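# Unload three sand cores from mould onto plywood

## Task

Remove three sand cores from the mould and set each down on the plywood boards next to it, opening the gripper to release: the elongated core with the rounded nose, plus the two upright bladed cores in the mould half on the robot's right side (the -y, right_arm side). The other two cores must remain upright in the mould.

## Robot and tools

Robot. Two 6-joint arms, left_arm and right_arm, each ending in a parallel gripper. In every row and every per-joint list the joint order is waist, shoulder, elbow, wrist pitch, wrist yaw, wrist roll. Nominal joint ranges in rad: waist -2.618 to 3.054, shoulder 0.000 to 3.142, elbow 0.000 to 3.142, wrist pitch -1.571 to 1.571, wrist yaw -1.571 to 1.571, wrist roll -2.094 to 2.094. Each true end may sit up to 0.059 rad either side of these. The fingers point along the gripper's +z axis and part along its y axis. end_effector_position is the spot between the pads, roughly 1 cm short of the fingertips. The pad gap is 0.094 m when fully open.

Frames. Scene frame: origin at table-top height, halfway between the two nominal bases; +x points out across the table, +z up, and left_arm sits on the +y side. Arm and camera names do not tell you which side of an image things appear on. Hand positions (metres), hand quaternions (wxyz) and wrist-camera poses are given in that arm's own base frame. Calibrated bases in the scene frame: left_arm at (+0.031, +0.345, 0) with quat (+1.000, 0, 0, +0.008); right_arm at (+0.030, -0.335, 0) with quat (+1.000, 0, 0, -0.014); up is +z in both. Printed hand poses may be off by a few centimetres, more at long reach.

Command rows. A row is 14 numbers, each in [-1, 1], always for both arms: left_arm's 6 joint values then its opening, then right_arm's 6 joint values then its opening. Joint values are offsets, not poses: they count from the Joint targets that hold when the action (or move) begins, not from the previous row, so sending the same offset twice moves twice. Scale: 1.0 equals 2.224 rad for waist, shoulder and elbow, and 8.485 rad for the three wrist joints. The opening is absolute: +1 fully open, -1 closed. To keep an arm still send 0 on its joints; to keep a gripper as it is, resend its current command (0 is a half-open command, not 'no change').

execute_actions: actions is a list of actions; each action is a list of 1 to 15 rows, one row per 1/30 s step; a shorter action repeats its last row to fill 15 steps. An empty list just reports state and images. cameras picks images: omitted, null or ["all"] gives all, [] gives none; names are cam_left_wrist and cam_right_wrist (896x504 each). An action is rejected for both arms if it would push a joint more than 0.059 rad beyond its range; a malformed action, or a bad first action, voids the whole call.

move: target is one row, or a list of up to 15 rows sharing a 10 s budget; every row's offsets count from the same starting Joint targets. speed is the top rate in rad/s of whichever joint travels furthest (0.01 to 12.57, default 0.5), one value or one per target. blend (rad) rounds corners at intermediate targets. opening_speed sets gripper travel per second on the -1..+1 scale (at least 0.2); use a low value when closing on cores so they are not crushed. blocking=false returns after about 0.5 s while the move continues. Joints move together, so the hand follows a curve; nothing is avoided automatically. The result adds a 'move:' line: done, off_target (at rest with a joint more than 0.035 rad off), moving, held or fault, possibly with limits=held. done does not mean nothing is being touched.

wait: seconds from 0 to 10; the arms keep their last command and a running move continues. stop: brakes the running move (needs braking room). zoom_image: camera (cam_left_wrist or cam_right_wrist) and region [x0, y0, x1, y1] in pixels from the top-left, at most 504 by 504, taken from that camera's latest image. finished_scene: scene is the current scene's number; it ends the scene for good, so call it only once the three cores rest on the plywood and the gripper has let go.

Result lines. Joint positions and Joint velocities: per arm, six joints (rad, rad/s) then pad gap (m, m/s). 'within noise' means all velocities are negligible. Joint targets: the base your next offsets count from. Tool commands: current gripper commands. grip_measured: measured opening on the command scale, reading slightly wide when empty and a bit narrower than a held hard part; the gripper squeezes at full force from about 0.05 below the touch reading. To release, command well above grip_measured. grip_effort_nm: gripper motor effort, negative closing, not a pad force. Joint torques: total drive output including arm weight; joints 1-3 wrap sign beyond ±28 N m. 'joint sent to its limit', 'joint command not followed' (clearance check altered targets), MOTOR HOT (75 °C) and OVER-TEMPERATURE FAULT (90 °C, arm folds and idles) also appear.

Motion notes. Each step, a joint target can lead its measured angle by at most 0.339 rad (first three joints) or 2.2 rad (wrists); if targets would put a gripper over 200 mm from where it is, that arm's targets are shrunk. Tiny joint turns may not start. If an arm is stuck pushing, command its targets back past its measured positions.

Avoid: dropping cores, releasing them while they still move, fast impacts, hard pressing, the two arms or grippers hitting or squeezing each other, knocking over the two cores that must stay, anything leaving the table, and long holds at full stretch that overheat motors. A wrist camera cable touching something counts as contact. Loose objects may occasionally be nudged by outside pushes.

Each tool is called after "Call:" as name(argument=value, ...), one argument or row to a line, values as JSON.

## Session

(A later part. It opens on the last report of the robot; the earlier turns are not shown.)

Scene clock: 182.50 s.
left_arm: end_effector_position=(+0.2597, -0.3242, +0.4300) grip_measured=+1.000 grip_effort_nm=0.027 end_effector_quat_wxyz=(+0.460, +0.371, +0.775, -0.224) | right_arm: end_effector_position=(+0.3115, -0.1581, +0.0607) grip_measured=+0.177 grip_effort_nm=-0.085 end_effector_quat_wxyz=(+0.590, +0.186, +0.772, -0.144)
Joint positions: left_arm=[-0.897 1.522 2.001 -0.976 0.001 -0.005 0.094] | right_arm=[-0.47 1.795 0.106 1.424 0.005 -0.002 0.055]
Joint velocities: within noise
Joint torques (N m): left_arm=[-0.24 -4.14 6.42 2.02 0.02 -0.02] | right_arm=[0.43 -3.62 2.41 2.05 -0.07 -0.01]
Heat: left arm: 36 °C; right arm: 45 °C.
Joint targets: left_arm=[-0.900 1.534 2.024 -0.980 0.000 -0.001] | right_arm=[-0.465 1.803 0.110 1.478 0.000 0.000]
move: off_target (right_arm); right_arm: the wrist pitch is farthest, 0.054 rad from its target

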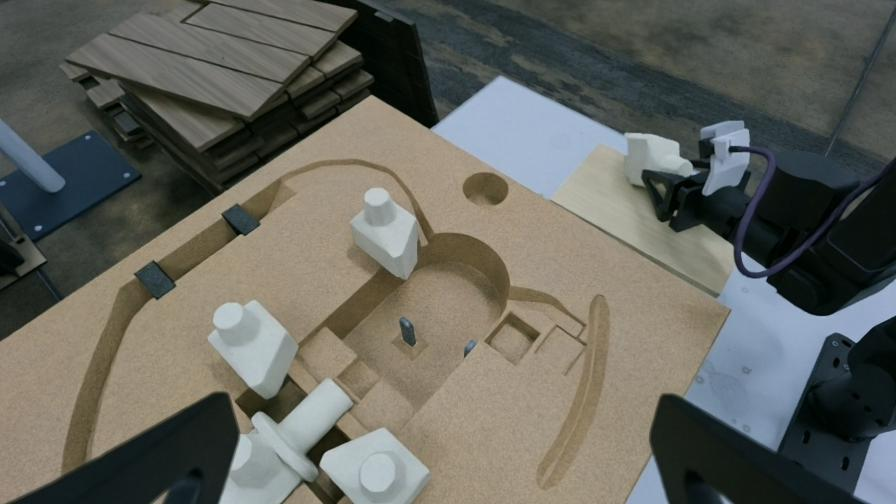

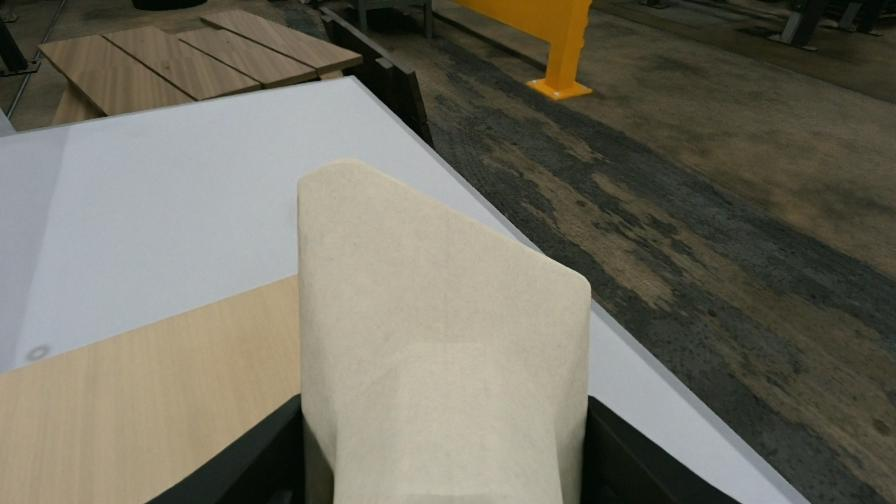

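Call:
move(
  target=[0,0,0,0,0,0,1,0,0.018,0,0,0,0,0.18],
  speed=0.1,
  opening_speed=0.2,
  cameras=["cam_left_wrist","cam_right_wrist"],
)

Call:
zoom_image(
  camera="cam_left_wrist",
  region=[590, 90, 770, 250],
)

Scene clock: 187.63 s.
left_arm: end_effector_position=(+0.2597, -0.3242, +0.4300) grip_measured=+1.000 grip_effort_nm=0.022 end_effector_quat_wxyz=(+0.460, +0.371, +0.775, -0.224) | right_arm: end_effector_position=(+0.3119, -0.1583, +0.0588) grip_measured=+0.181 grip_effort_nm=-0.007 end_effector_quat_wxyz=(+0.592, +0.186, +0.771, -0.144)
Joint positions: left_arm=[-0.897 1.522 2.001 -0.976 0.001 -0.005 0.094] | right_arm=[-0.47 1.824 0.106 1.457 0.005 -0.002 0.055]
Joint velocities: within noise
Joint torques (N m): left_arm=[-0.21 -4.15 6.35 2.04 0 -0.01] | right_arm=[0.42 -2.92 2.22 1.74 -0.06 -0.02]
Heat: left arm: 37 °C; right arm: 45 °C.
Joint targets: left_arm=[-0.900 1.534 2.024 -0.980 0.000 -0.001] | right_arm=[-0.465 1.843 0.110 1.478 0.000 0.000]
move: done

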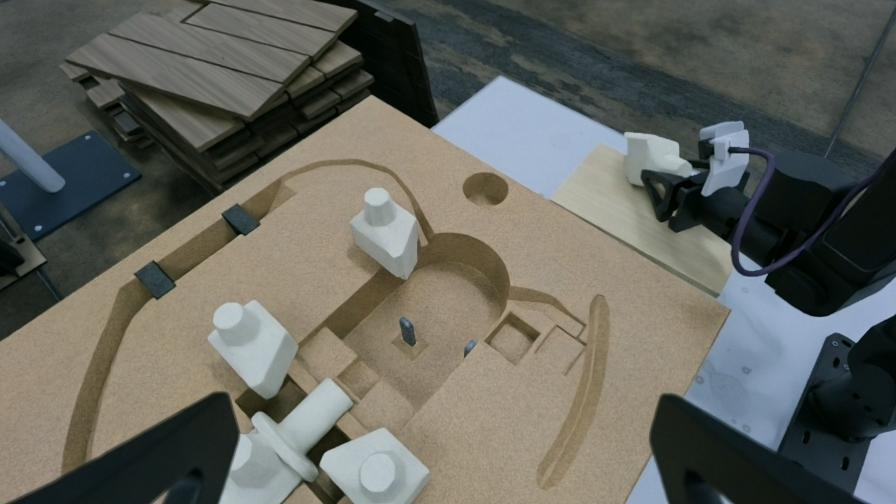

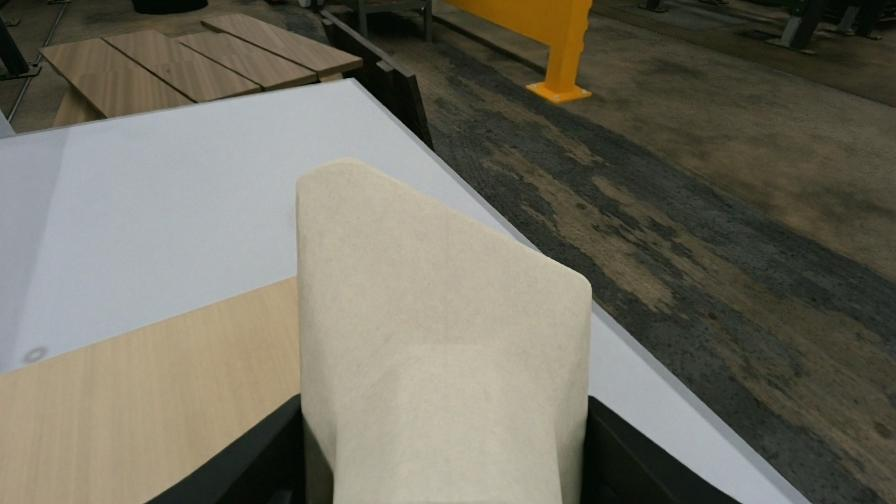

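Scaled by 2.800.

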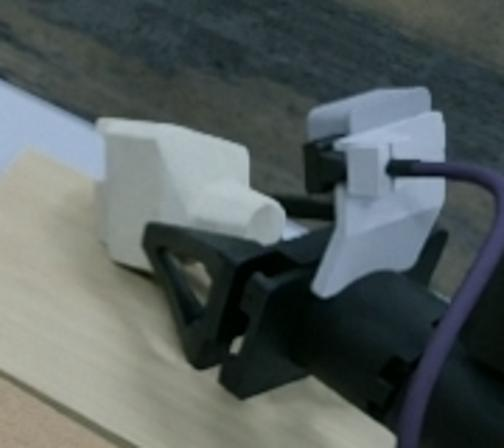

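Call:
move(
  target=[0,0,0,0,0,0,1,0,0.018,0,0,0,0,0.2],
  speed=0.1,
  opening_speed=0.2,
  cameras=["cam_left_wrist","cam_right_wrist"],
)

Call:
zoom_image(
  camera="cam_left_wrist",
  region=[590, 90, 770, 250],
)

Scene clock: 191.73 s.
left_arm: end_effector_position=(+0.2597, -0.3242, +0.4300) grip_measured=+1.000 grip_effort_nm=0.032 end_effector_quat_wxyz=(+0.460, +0.371, +0.775, -0.224) | right_arm: end_effector_position=(+0.3084, -0.1565, +0.0409) grip_measured=+0.197 grip_effort_nm=0.159 end_effector_quat_wxyz=(+0.570, +0.189, +0.788, -0.139)
Joint positions: left_arm=[-0.897 1.522 2.001 -0.976 0.001 -0.005 0.094] | right_arm=[-0.47 1.874 0.106 1.45 0.005 -0.002 0.056]
Joint velocities: within noise
Joint torques (N m): left_arm=[-0.23 -4.11 6.34 2.01 0.01 -0.02] | right_arm=[0.43 -3.77 1.98 1.78 -0.06 -0.01]
Heat: left arm: 37 °C; right arm: 45 °C.
Joint targets: left_arm=[-0.900 1.534 2.024 -0.980 0.000 -0.001] | right_arm=[-0.465 1.884 0.110 1.478 0.000 0.000]
move: done

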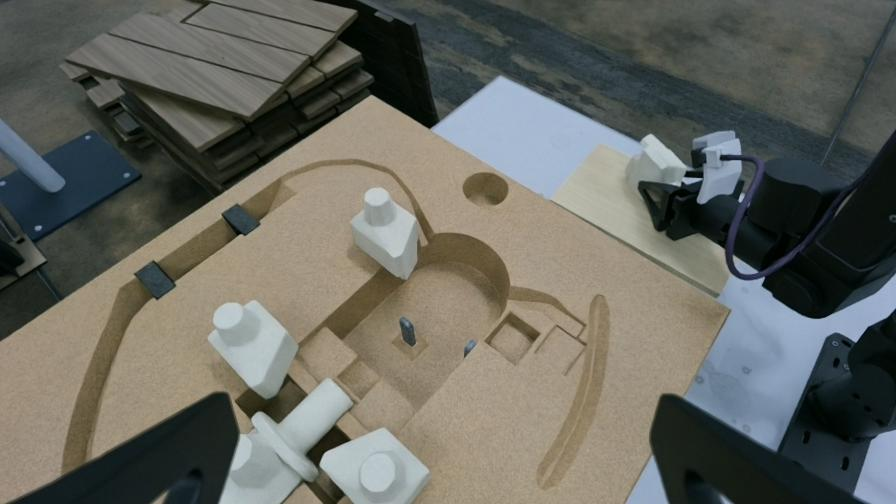

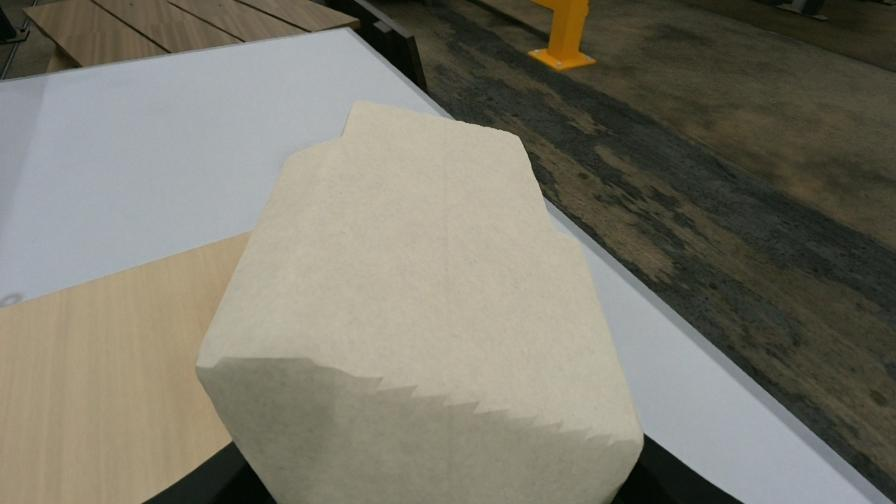

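Scaled by 2.800.

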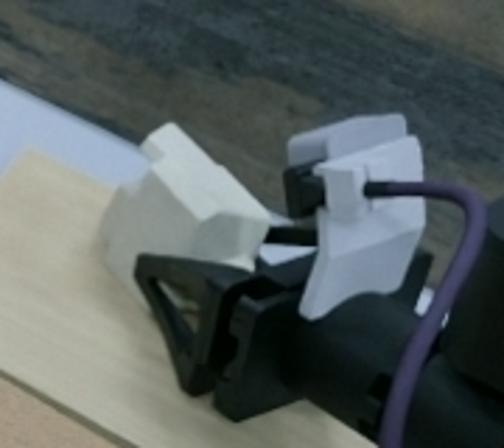

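Call:
move(
  target=[
    [0,0,0,0,0,0,1,0,-0.008,0,0,0,0,0.2],
    [0,0,0,0,0,0,1,0,-0.008,0,0,0,0,0.7],
  ],
  speed=0.1,
  opening_speed=0.5,
  cameras=["cam_left_wrist","cam_right_wrist"],
)

Call:
zoom_image(
  camera="cam_left_wrist",
  region=[590, 90, 770, 250],
)

Scene clock: 199.40 s.
left_arm: end_effector_position=(+0.2597, -0.3242, +0.4300) grip_measured=+1.000 grip_effort_nm=0.032 end_effector_quat_wxyz=(+0.460, +0.371, +0.775, -0.224) | right_arm: end_effector_position=(+0.3084, -0.1565, +0.0409) grip_measured=+0.697 grip_effort_nm=0.188 end_effector_quat_wxyz=(+0.570, +0.189, +0.788, -0.139)
Joint positions: left_arm=[-0.897 1.522 2.001 -0.976 0.001 -0.005 0.094] | right_arm=[-0.47 1.874 0.106 1.45 0.005 -0.002 0.08]
Joint velocities: within noise
Joint torques (N m): left_arm=[-0.21 -4.19 6.35 2.03 0.03 -0.01] | right_arm=[0.43 -5.14 1.96 1.79 -0.07 -0.01]
Heat: left arm: 37 °C; right arm: 45 °C.
Joint targets: left_arm=[-0.900 1.534 2.024 -0.980 0.000 -0.001] | right_arm=[-0.465 1.866 0.110 1.478 0.000 0.000]
move: done

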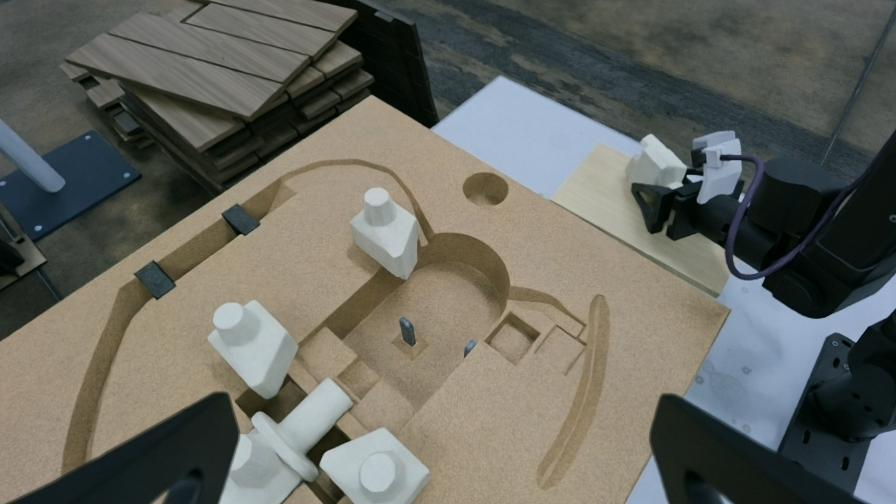

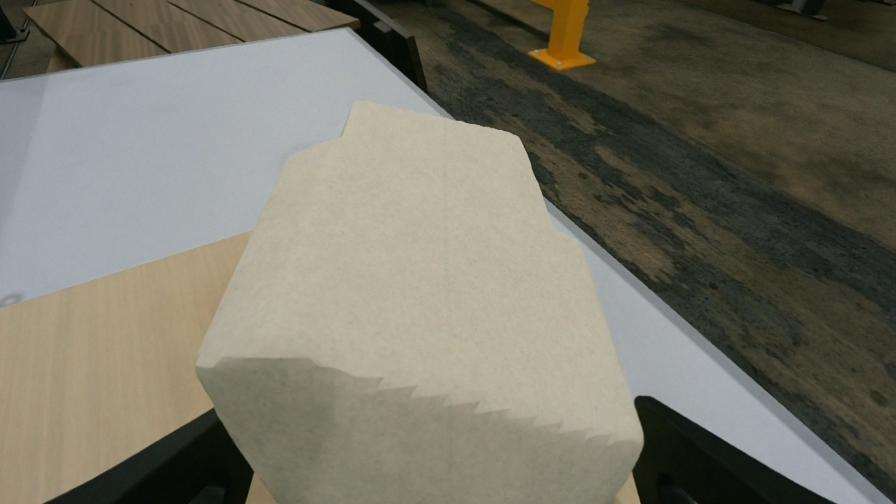

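Scaled by 2.800.

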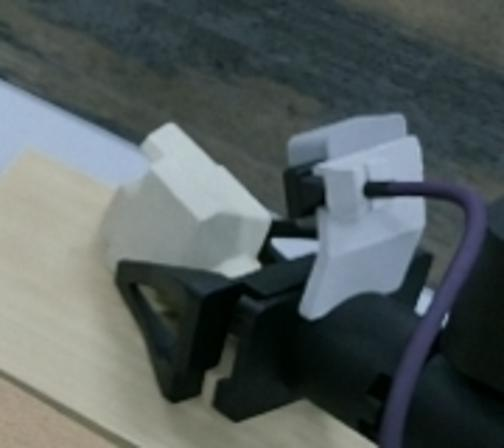

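Call:
move(
  target=[
    [0,0,0,0,0,0,1,0,-0.2095,0,0,0,0,0.7],
    [0.18,0,0,0,0,0,1,0.2091,-0.2545,0.5351,-0.2449,0,0,0.7],
    [0.18,0,0,0,0,0,1,0.4303,0.0382,0.8759,-0.3113,0.0304,0.0499,1],
  ],
  speed=[0.35,1.0,1.0],
)

Scene clock: 219.73 s.
left_arm: end_effector_position=(+0.3637, -0.2005, +0.4299) grip_measured=+1.000 grip_effort_nm=0.037 end_effector_quat_wxyz=(+0.495, +0.213, +0.833, -0.130) | right_arm: end_effector_position=(+0.4353, +0.1887, +0.2292) grip_measured=+0.997 grip_effort_nm=0.183 end_effector_quat_wxyz=(+0.271, -0.010, +0.962, +0.002)
Joint positions: left_arm=[-0.506 1.522 2.001 -0.976 0.001 -0.005 0.094] | right_arm=[0.498 1.948 2.026 -1.152 0.245 0.416 0.094]
Joint velocities: within noise
Joint torques (N m): left_arm=[0.46 -4.19 6.42 2.02 0.02 -0.03] | right_arm=[-0.58 -8.55 8.05 0.75 0.22 0.05]
Heat: left arm: 37 °C; right arm: 44 °C.
Joint targets: left_arm=[-0.500 1.534 2.024 -0.980 0.000 -0.001] | right_arm=[0.492 1.951 2.058 -1.164 0.258 0.423]
move: done

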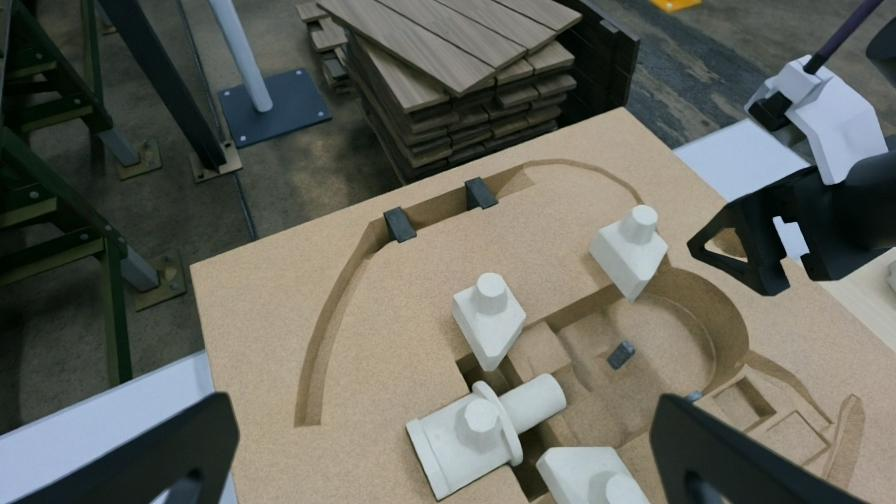

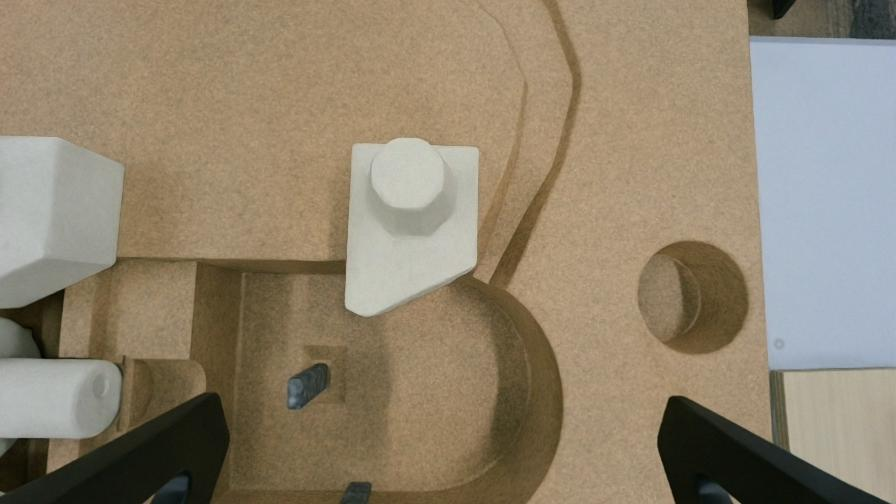

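Call:
move(
  target=[
    [0,0,0,0,0,0,1,-0.0111,0.0893,0.0418,0.0125,0.0003,0.0007,1],
    [0,0,0,0,0,0,1,-0.0111,0.0747,-0.0873,0.0425,0.0003,0.0007,1],
  ],
  speed=0.3,
  cameras=["cam_right_wrist"],
)

Scene clock: 231.73 s.
left_arm: end_effector_position=(+0.3637, -0.2005, +0.4299) grip_measured=+1.000 grip_effort_nm=0.032 end_effector_quat_wxyz=(+0.495, +0.213, +0.833, -0.130) | right_arm: end_effector_position=(+0.4875, +0.2028, +0.1179) grip_measured=+0.997 grip_effort_nm=0.183 end_effector_quat_wxyz=(+0.264, +0.003, +0.965, -0.006)
Joint positions: left_arm=[-0.506 1.522 2.001 -0.976 0.001 -0.005 0.094] | right_arm=[0.475 2.141 1.872 -0.824 0.248 0.421 0.094]
Joint velocities: within noise
Joint torques (N m): left_arm=[0.49 -4.12 6.39 2.04 0.03 -0.01] | right_arm=[-0.66 -12.37 5.22 1.05 0.21 0.05]
Heat: left arm: 38 °C; right arm: 42 °C.
Joint targets: left_arm=[-0.500 1.534 2.024 -0.980 0.000 -0.001] | right_arm=[0.468 2.117 1.864 -0.803 0.260 0.429]
move: done
Images, in order (width x height): cam_right_wrist 896x504.

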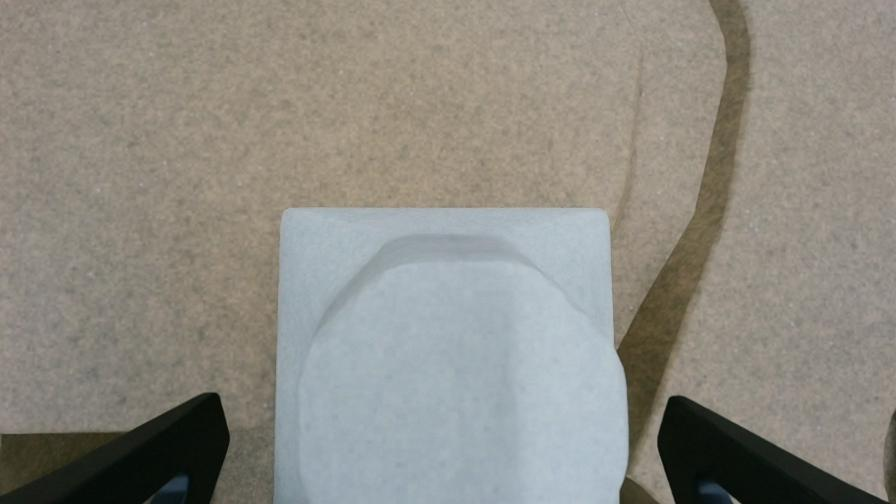

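Call:
move(
  target=[
    [0,0,0,0,0,0,1,0,-0.008,0,0,0,0,1],
    [0,0,0,0,0,0,1,0,-0.008,0,0,0,0,0.0],
  ],
  speed=0.3,
  opening_speed=0.35,
  cameras=["cam_right_wrist"],
)

Scene clock: 238.27 s.
left_arm: end_effector_position=(+0.3637, -0.2005, +0.4299) grip_measured=+1.000 grip_effort_nm=0.032 end_effector_quat_wxyz=(+0.495, +0.213, +0.833, -0.130) | right_arm: end_effector_position=(+0.4878, +0.2029, +0.1181) grip_measured=+0.159 grip_effort_nm=-1.004 end_effector_quat_wxyz=(+0.265, +0.005, +0.964, -0.006)
Joint positions: left_arm=[-0.506 1.522 2.001 -0.976 0.001 -0.005 0.094] | right_arm=[0.475 2.141 1.872 -0.822 0.248 0.424 0.054]
Joint velocities: within noise
Joint torques (N m): left_arm=[0.5 -4.12 6.53 2.04 0 -0.01] | right_arm=[-0.66 -13.85 5.2 1.01 0.22 0.02]
Heat: left arm: 38 °C; right arm: 41 °C.
Joint targets: left_arm=[-0.500 1.534 2.024 -0.980 0.000 -0.001] | right_arm=[0.468 2.099 1.864 -0.803 0.260 0.430]
move: off_target (right_arm); target 2's new numbers were sent with right_arm's shoulder 0.041 rad from that target; right_arm: the shoulder is farthest, 0.041 rad from its target
Images, in order (width x height): cam_right_wrist 896x504.

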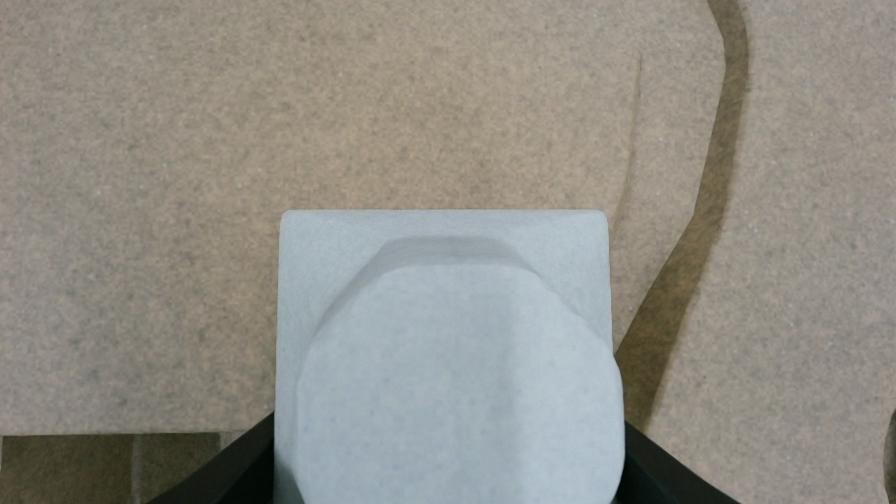

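Call:
move(
  target=[
    [0,0,0,0,0,0,1,0,0,0.0585,-0.0146,0,0,0],
    [0,0,0,0,0,0,1,0,0.0117,0.129,-0.03,0,0,0],
    [0,0,0,0,0,0,1,0,0.0387,0.2302,-0.0494,0,0,0],
  ],
  speed=0.25,
)

Scene clock: 266.23 s.
left_arm: end_effector_position=(+0.3637, -0.2005, +0.4299) grip_measured=+1.000 grip_effort_nm=0.032 end_effector_quat_wxyz=(+0.495, +0.213, +0.833, -0.130) | right_arm: end_effector_position=(+0.4780, +0.1984, +0.2122) grip_measured=+0.158 grip_effort_nm=-1.004 end_effector_quat_wxyz=(+0.260, +0.004, +0.966, -0.007)
Joint positions: left_arm=[-0.506 1.522 2.001 -0.976 0.001 -0.005 0.094] | right_arm=[0.475 2.185 2.329 -1.246 0.245 0.424 0.054]
Joint velocities: within noise
Joint torques (N m): left_arm=[0.44 -4.14 6.48 2.06 0 -0.02] | right_arm=[-0.65 -10.29 9.07 1.04 0.25 0.03]
Heat: left arm: 38 °C; right arm: 52 °C.
Joint targets: left_arm=[-0.500 1.534 2.024 -0.980 0.000 -0.001] | right_arm=[0.468 2.185 2.376 -1.222 0.260 0.430]
move: off_target (right_arm); right_arm: the elbow is farthest, 0.047 rad from its target

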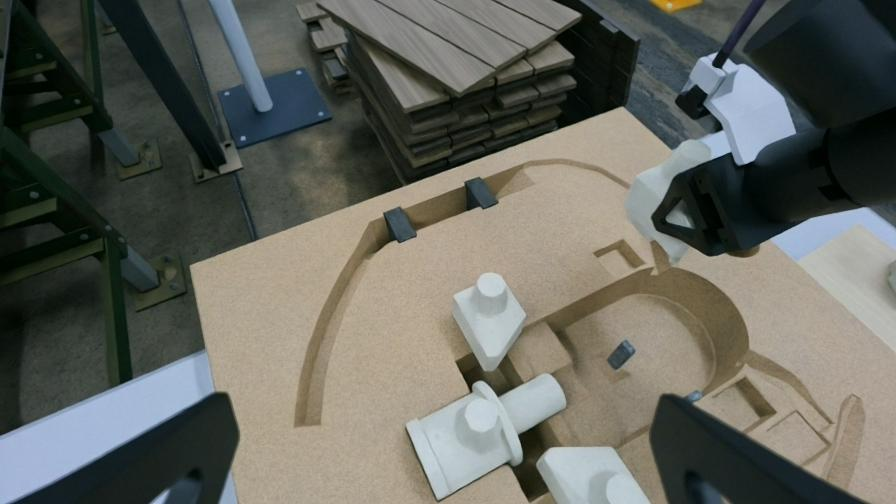

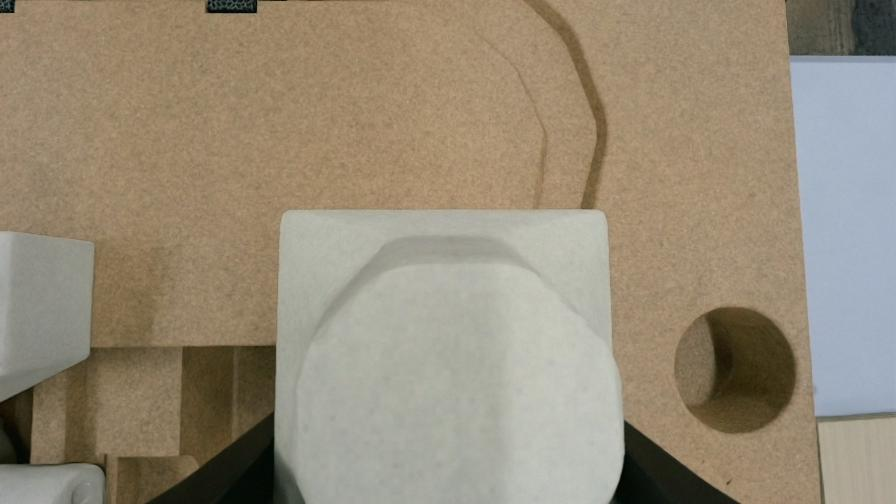

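Call:
move(
  target=[
    [-0.1,0,0,0,0,0,1,0,-0.308,-0.3489,0.0144,0,0,0],
    [-0.18,0,0,0,0,0,1,-0.3453,-0.308,-0.3489,0.0144,-0.0306,-0.0507,0],
    [-0.18,0,0,0,0,0,1,-0.3453,-0.2052,-0.4447,-0.0337,-0.0306,-0.0507,0],
  ],
  speed=[0.6,0.6,0.4],
)

Call:
zoom_image(
  camera="cam_left_wrist",
  region=[500, 50, 896, 350],
)

Scene clock: 274.17 s.
left_arm: end_effector_position=(+0.2608, -0.3233, +0.4299) grip_measured=+1.000 grip_effort_nm=0.027 end_effector_quat_wxyz=(+0.460, +0.370, +0.776, -0.223) | right_arm: end_effector_position=(+0.2397, -0.0749, +0.1112) grip_measured=+0.158 grip_effort_nm=-1.004 end_effector_quat_wxyz=(-0.125, +0.152, +0.980, +0.015)
Joint positions: left_arm=[-0.894 1.522 2.001 -0.976 0.001 -0.005 0.094] | right_arm=[-0.302 1.733 1.384 -1.474 0.007 0.006 0.054]
Joint velocities: within noise
Joint torques (N m): left_arm=[-0.51 -4.1 6.31 2.04 0 -0.02] | right_arm=[0.09 -6.67 4.88 -0.64 -0.06 -0.11]
Heat: left arm: 39 °C; right arm: 49 °C.
Joint targets: left_arm=[-0.900 1.534 2.024 -0.980 0.000 -0.001] | right_arm=[-0.300 1.729 1.387 -1.508 0.001 0.000]
move: done

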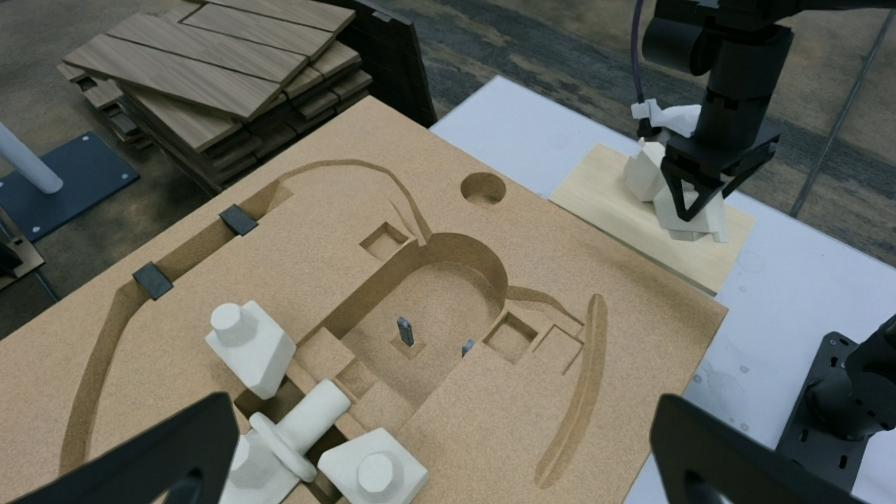

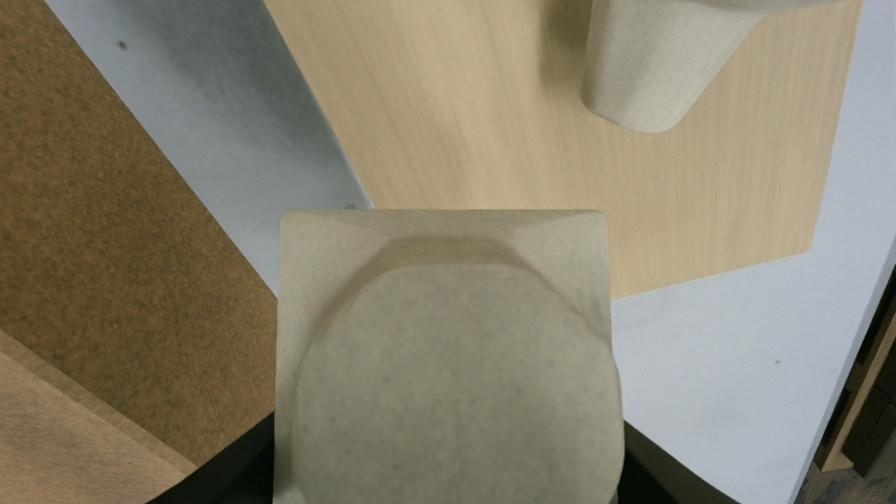

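Scaled by 1.273.

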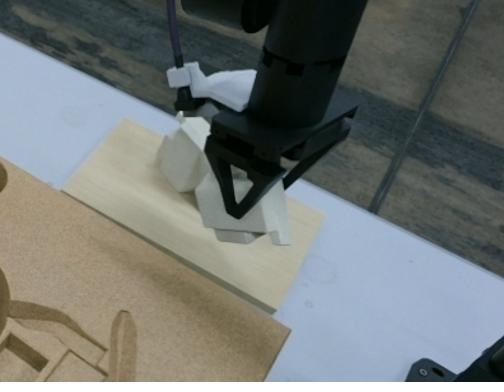

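Call:
move(
  target=[0,0,0,0,0,0,1,0,0.0763,-0.012,0,0,0,0],
  speed=0.2,
)

Call:
zoom_image(
  camera="cam_left_wrist",
  region=[580, 90, 790, 290],
)

Scene clock: 280.23 s.
left_arm: end_effector_position=(+0.2608, -0.3233, +0.4299) grip_measured=+1.000 grip_effort_nm=0.017 end_effector_quat_wxyz=(+0.460, +0.370, +0.776, -0.223) | right_arm: end_effector_position=(+0.2291, -0.0715, +0.0709) grip_measured=+0.158 grip_effort_nm=-1.004 end_effector_quat_wxyz=(-0.216, +0.149, +0.964, +0.029)
Joint positions: left_arm=[-0.894 1.522 2.001 -0.976 0.001 -0.005 0.094] | right_arm=[-0.302 1.898 1.363 -1.477 0.007 0.005 0.054]
Joint velocities: within noise
Joint torques (N m): left_arm=[-0.44 -4.12 6.39 2.03 0.01 -0.02] | right_arm=[0.09 -7.12 4.01 -0.91 -0.07 -0.11]
Heat: left arm: 39 °C; right arm: 45 °C.
Joint targets: left_arm=[-0.900 1.534 2.024 -0.980 0.000 -0.001] | right_arm=[-0.300 1.898 1.360 -1.508 0.001 -0.001]
move: done

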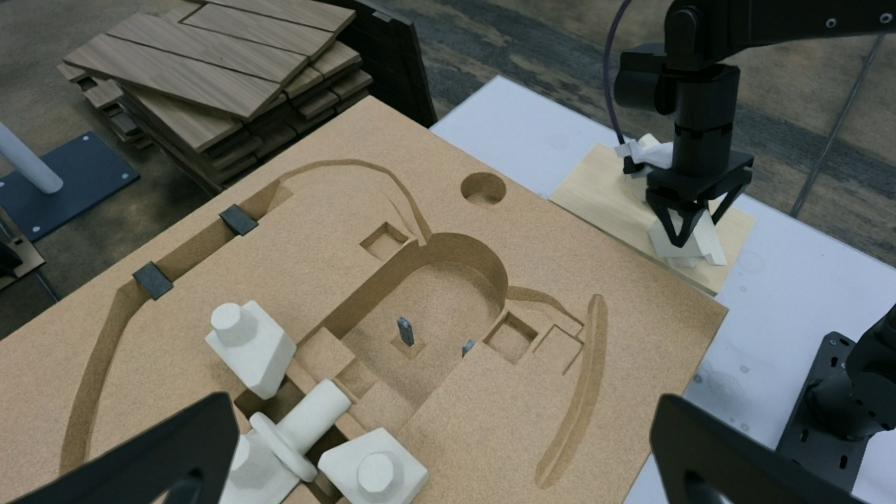

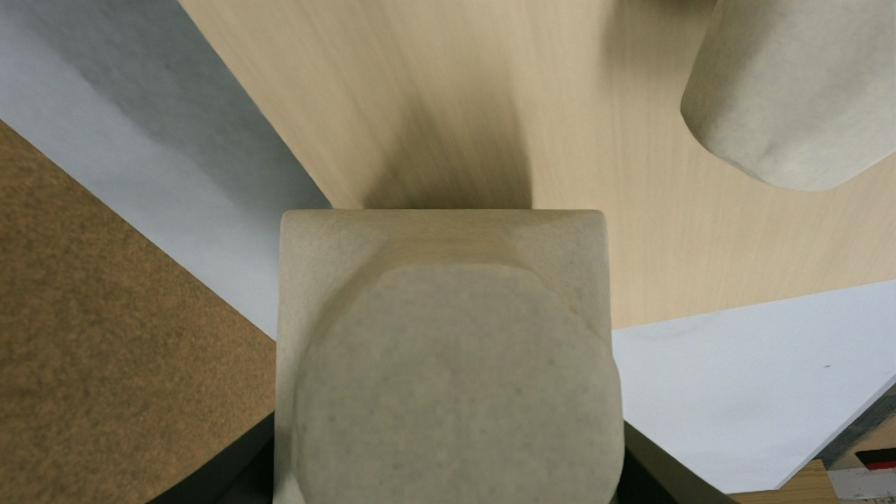

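Scaled by 2.400.

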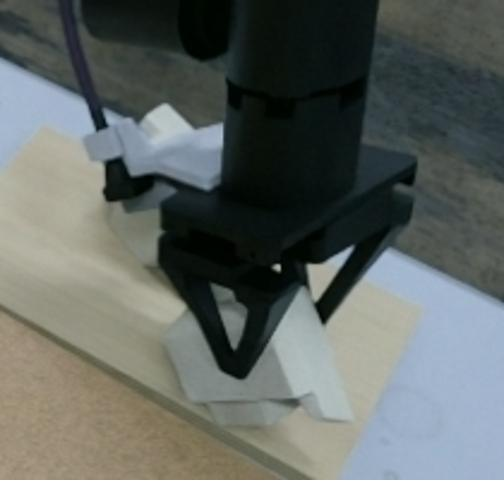

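Call:
move(
  target=[0,0,0,0,0,0,1,0,0.02,-0.004,0.001,0,0,0],
  speed=0.15,
)

Call:
zoom_image(
  camera="cam_left_wrist",
  region=[580, 90, 790, 290],
)

Scene clock: 285.07 s.
left_arm: end_effector_position=(+0.2608, -0.3233, +0.4299) grip_measured=+1.000 grip_effort_nm=0.027 end_effector_quat_wxyz=(+0.460, +0.370, +0.776, -0.223) | right_arm: end_effector_position=(+0.2285, -0.0713, +0.0695) grip_measured=+0.158 grip_effort_nm=-1.004 end_effector_quat_wxyz=(-0.222, +0.148, +0.963, +0.030)
Joint positions: left_arm=[-0.894 1.522 2.001 -0.976 0.001 -0.005 0.094] | right_arm=[-0.302 1.907 1.365 -1.481 0.007 0.005 0.054]
Joint velocities: within noise
Joint torques (N m): left_arm=[-0.44 -4.19 6.43 2.02 0.04 0] | right_arm=[0.1 -4.44 3.18 -0.8 -0.06 -0.11]
Heat: left arm: 39 °C; right arm: 43 °C.
Joint targets: left_arm=[-0.900 1.534 2.024 -0.980 0.000 -0.001] | right_arm=[-0.300 1.943 1.351 -1.500 0.001 -0.001]
move: done

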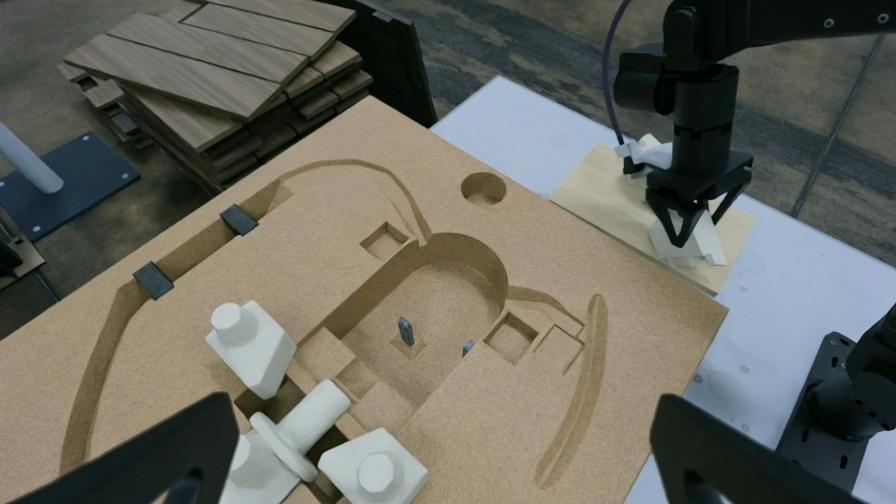

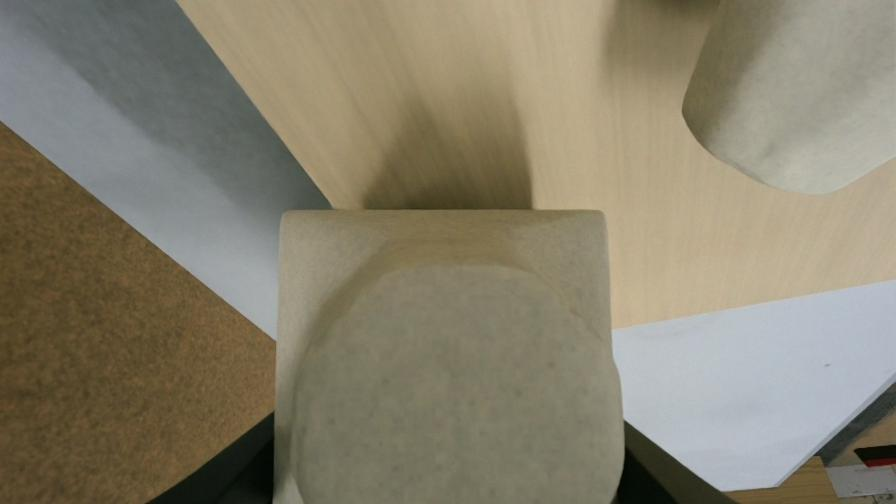

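Scaled by 2.400.

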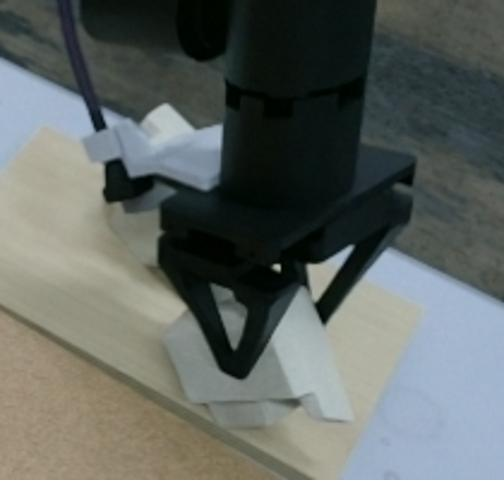

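Call:
move(
  target=[
    [0,0,0,0,0,0,1,0,-0.005,0,0,0,0,0.158],
    [0,0,0,0,0,0,1,0,-0.005,0,0,0,0,0.185],
  ],
  speed=0.15,
  opening_speed=0.2,
  cameras=["cam_right_wrist"],
)

Call:
move(
  target=[0,0,0,0,0,0,1,0,0.01,0,0,0,0,0.2],
  speed=0.1,
  opening_speed=0.2,
)

Call:
zoom_image(
  camera="cam_left_wrist",
  region=[580, 90, 790, 290],
)

Scene clock: 291.57 s.
left_arm: end_effector_position=(+0.2608, -0.3233, +0.4299) grip_measured=+1.000 grip_effort_nm=0.027 end_effector_quat_wxyz=(+0.460, +0.370, +0.776, -0.223) | right_arm: end_effector_position=(+0.2284, -0.0713, +0.0696) grip_measured=+0.185 grip_effort_nm=0.007 end_effector_quat_wxyz=(-0.222, +0.148, +0.963, +0.030)
Joint positions: left_arm=[-0.894 1.522 2.001 -0.976 0.001 -0.005 0.094] | right_arm=[-0.302 1.907 1.366 -1.481 0.007 0.005 0.056]
Joint velocities: within noise
Joint torques (N m): left_arm=[-0.49 -4.16 6.45 2.03 0.03 0] | right_arm=[0.12 -5.34 3.15 -0.79 -0.06 -0.11]
Heat: left arm: 39 °C; right arm: 40 °C.
Joint targets: left_arm=[-0.900 1.534 2.024 -0.980 0.000 -0.001] | right_arm=[-0.300 1.932 1.351 -1.499 0.001 -0.001]
move: done
Images, in order (width x height): cam_right_wrist 896x504.

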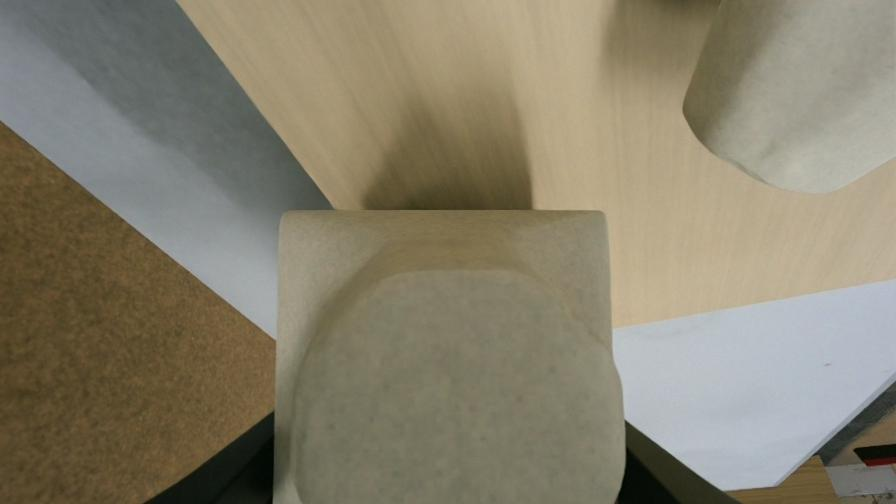

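Scene clock: 292.30 s.
left_arm: end_effector_position=(+0.2608, -0.3233, +0.4299) grip_measured=+1.000 grip_effort_nm=0.027 end_effector_quat_wxyz=(+0.460, +0.370, +0.776, -0.223) | right_arm: end_effector_position=(+0.2249, -0.0695, +0.0615) grip_measured=+0.197 grip_effort_nm=0.164 end_effector_quat_wxyz=(-0.243, +0.147, +0.958, +0.035)
Joint positions: left_arm=[-0.894 1.522 2.001 -0.976 0.001 -0.005 0.094] | right_arm=[-0.302 1.943 1.361 -1.484 0.003 0.004 0.056]
Joint velocities: within noise
Joint torques (N m): left_arm=[-0.43 -4.14 6.41 2.03 0.02 0] | right_arm=[0.13 -6.56 3.34 -0.84 -0.02 -0.1]
Heat: left arm: 39 °C; right arm: 40 °C.
Joint targets: left_arm=[-0.900 1.534 2.024 -0.980 0.000 -0.001] | right_arm=[-0.300 1.954 1.351 -1.500 0.001 -0.001]
move: done

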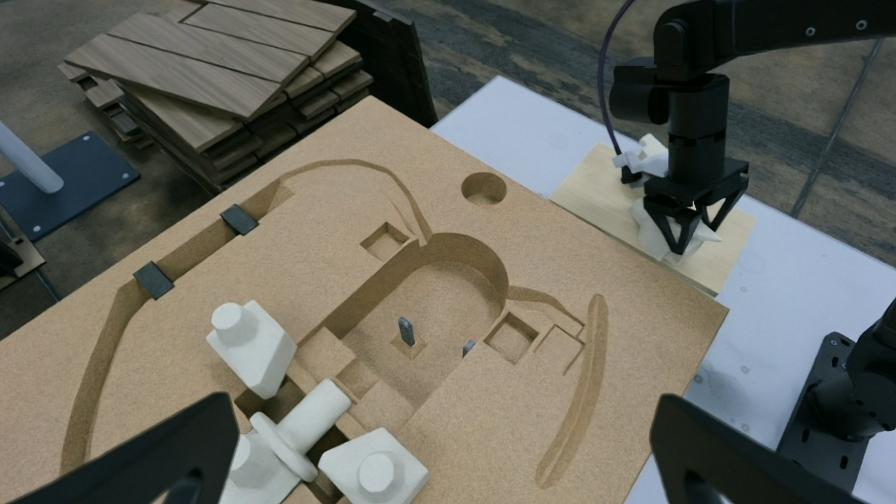

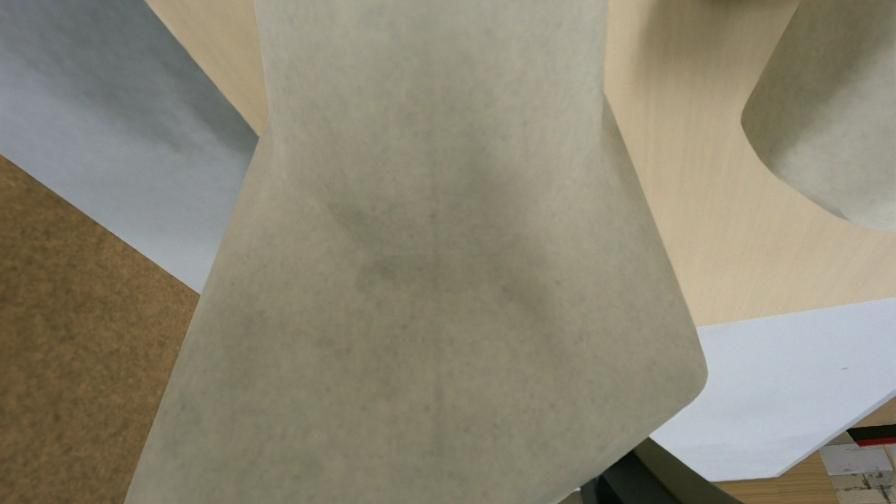

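Scaled by 2.400.

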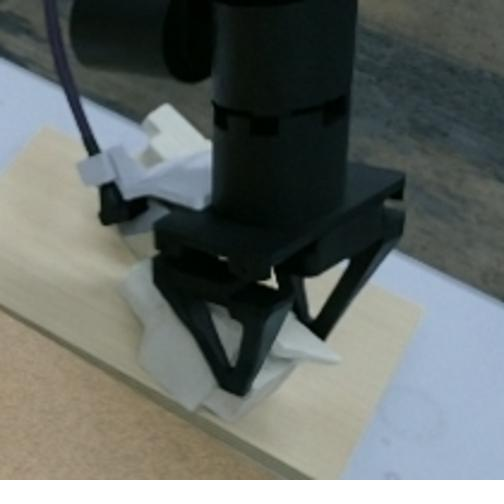

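Call:
wait(
  seconds=0.5,
)

Call:
zoom_image(
  camera="cam_left_wrist",
  region=[600, 110, 770, 280],
)

Scene clock: 294.77 s.
left_arm: end_effector_position=(+0.2608, -0.3233, +0.4299) grip_measured=+1.000 grip_effort_nm=0.022 end_effector_quat_wxyz=(+0.460, +0.370, +0.776, -0.223) | right_arm: end_effector_position=(+0.2249, -0.0695, +0.0615) grip_measured=+0.197 grip_effort_nm=0.159 end_effector_quat_wxyz=(-0.243, +0.147, +0.958, +0.035)
Joint positions: left_arm=[-0.894 1.522 2.001 -0.976 0.001 -0.005 0.094] | right_arm=[-0.302 1.943 1.361 -1.484 0.003 0.004 0.056]
Joint velocities: within noise
Joint torques (N m): left_arm=[-0.42 -4.12 6.43 2.03 0.01 0] | right_arm=[0.1 -6.53 3.37 -0.84 -0.02 -0.08]
Heat: left arm: 39 °C; right arm: 40 °C.
Joint targets: left_arm=[-0.900 1.534 2.024 -0.980 0.000 -0.001] | right_arm=[-0.300 1.954 1.351 -1.500 0.001 -0.001]
Tool commands: left_gripper/opening=+1.0 right_gripper/opening=+0.2
wait: 0.50 s; at rest from the start

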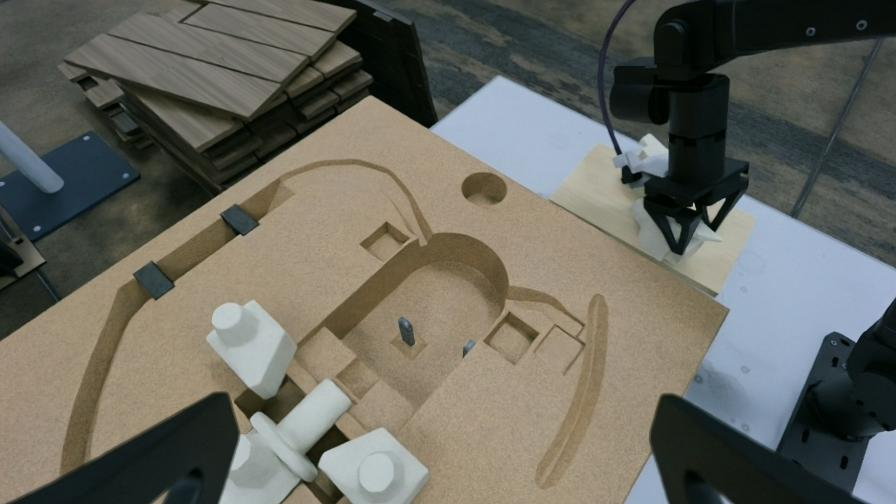

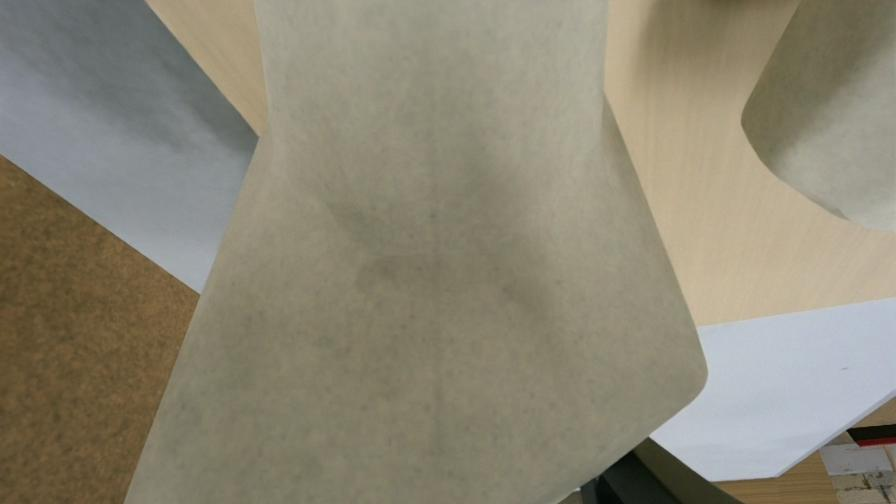

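Scaled by 2.965.

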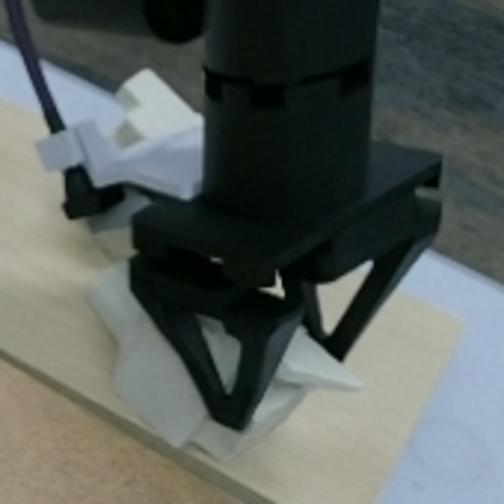

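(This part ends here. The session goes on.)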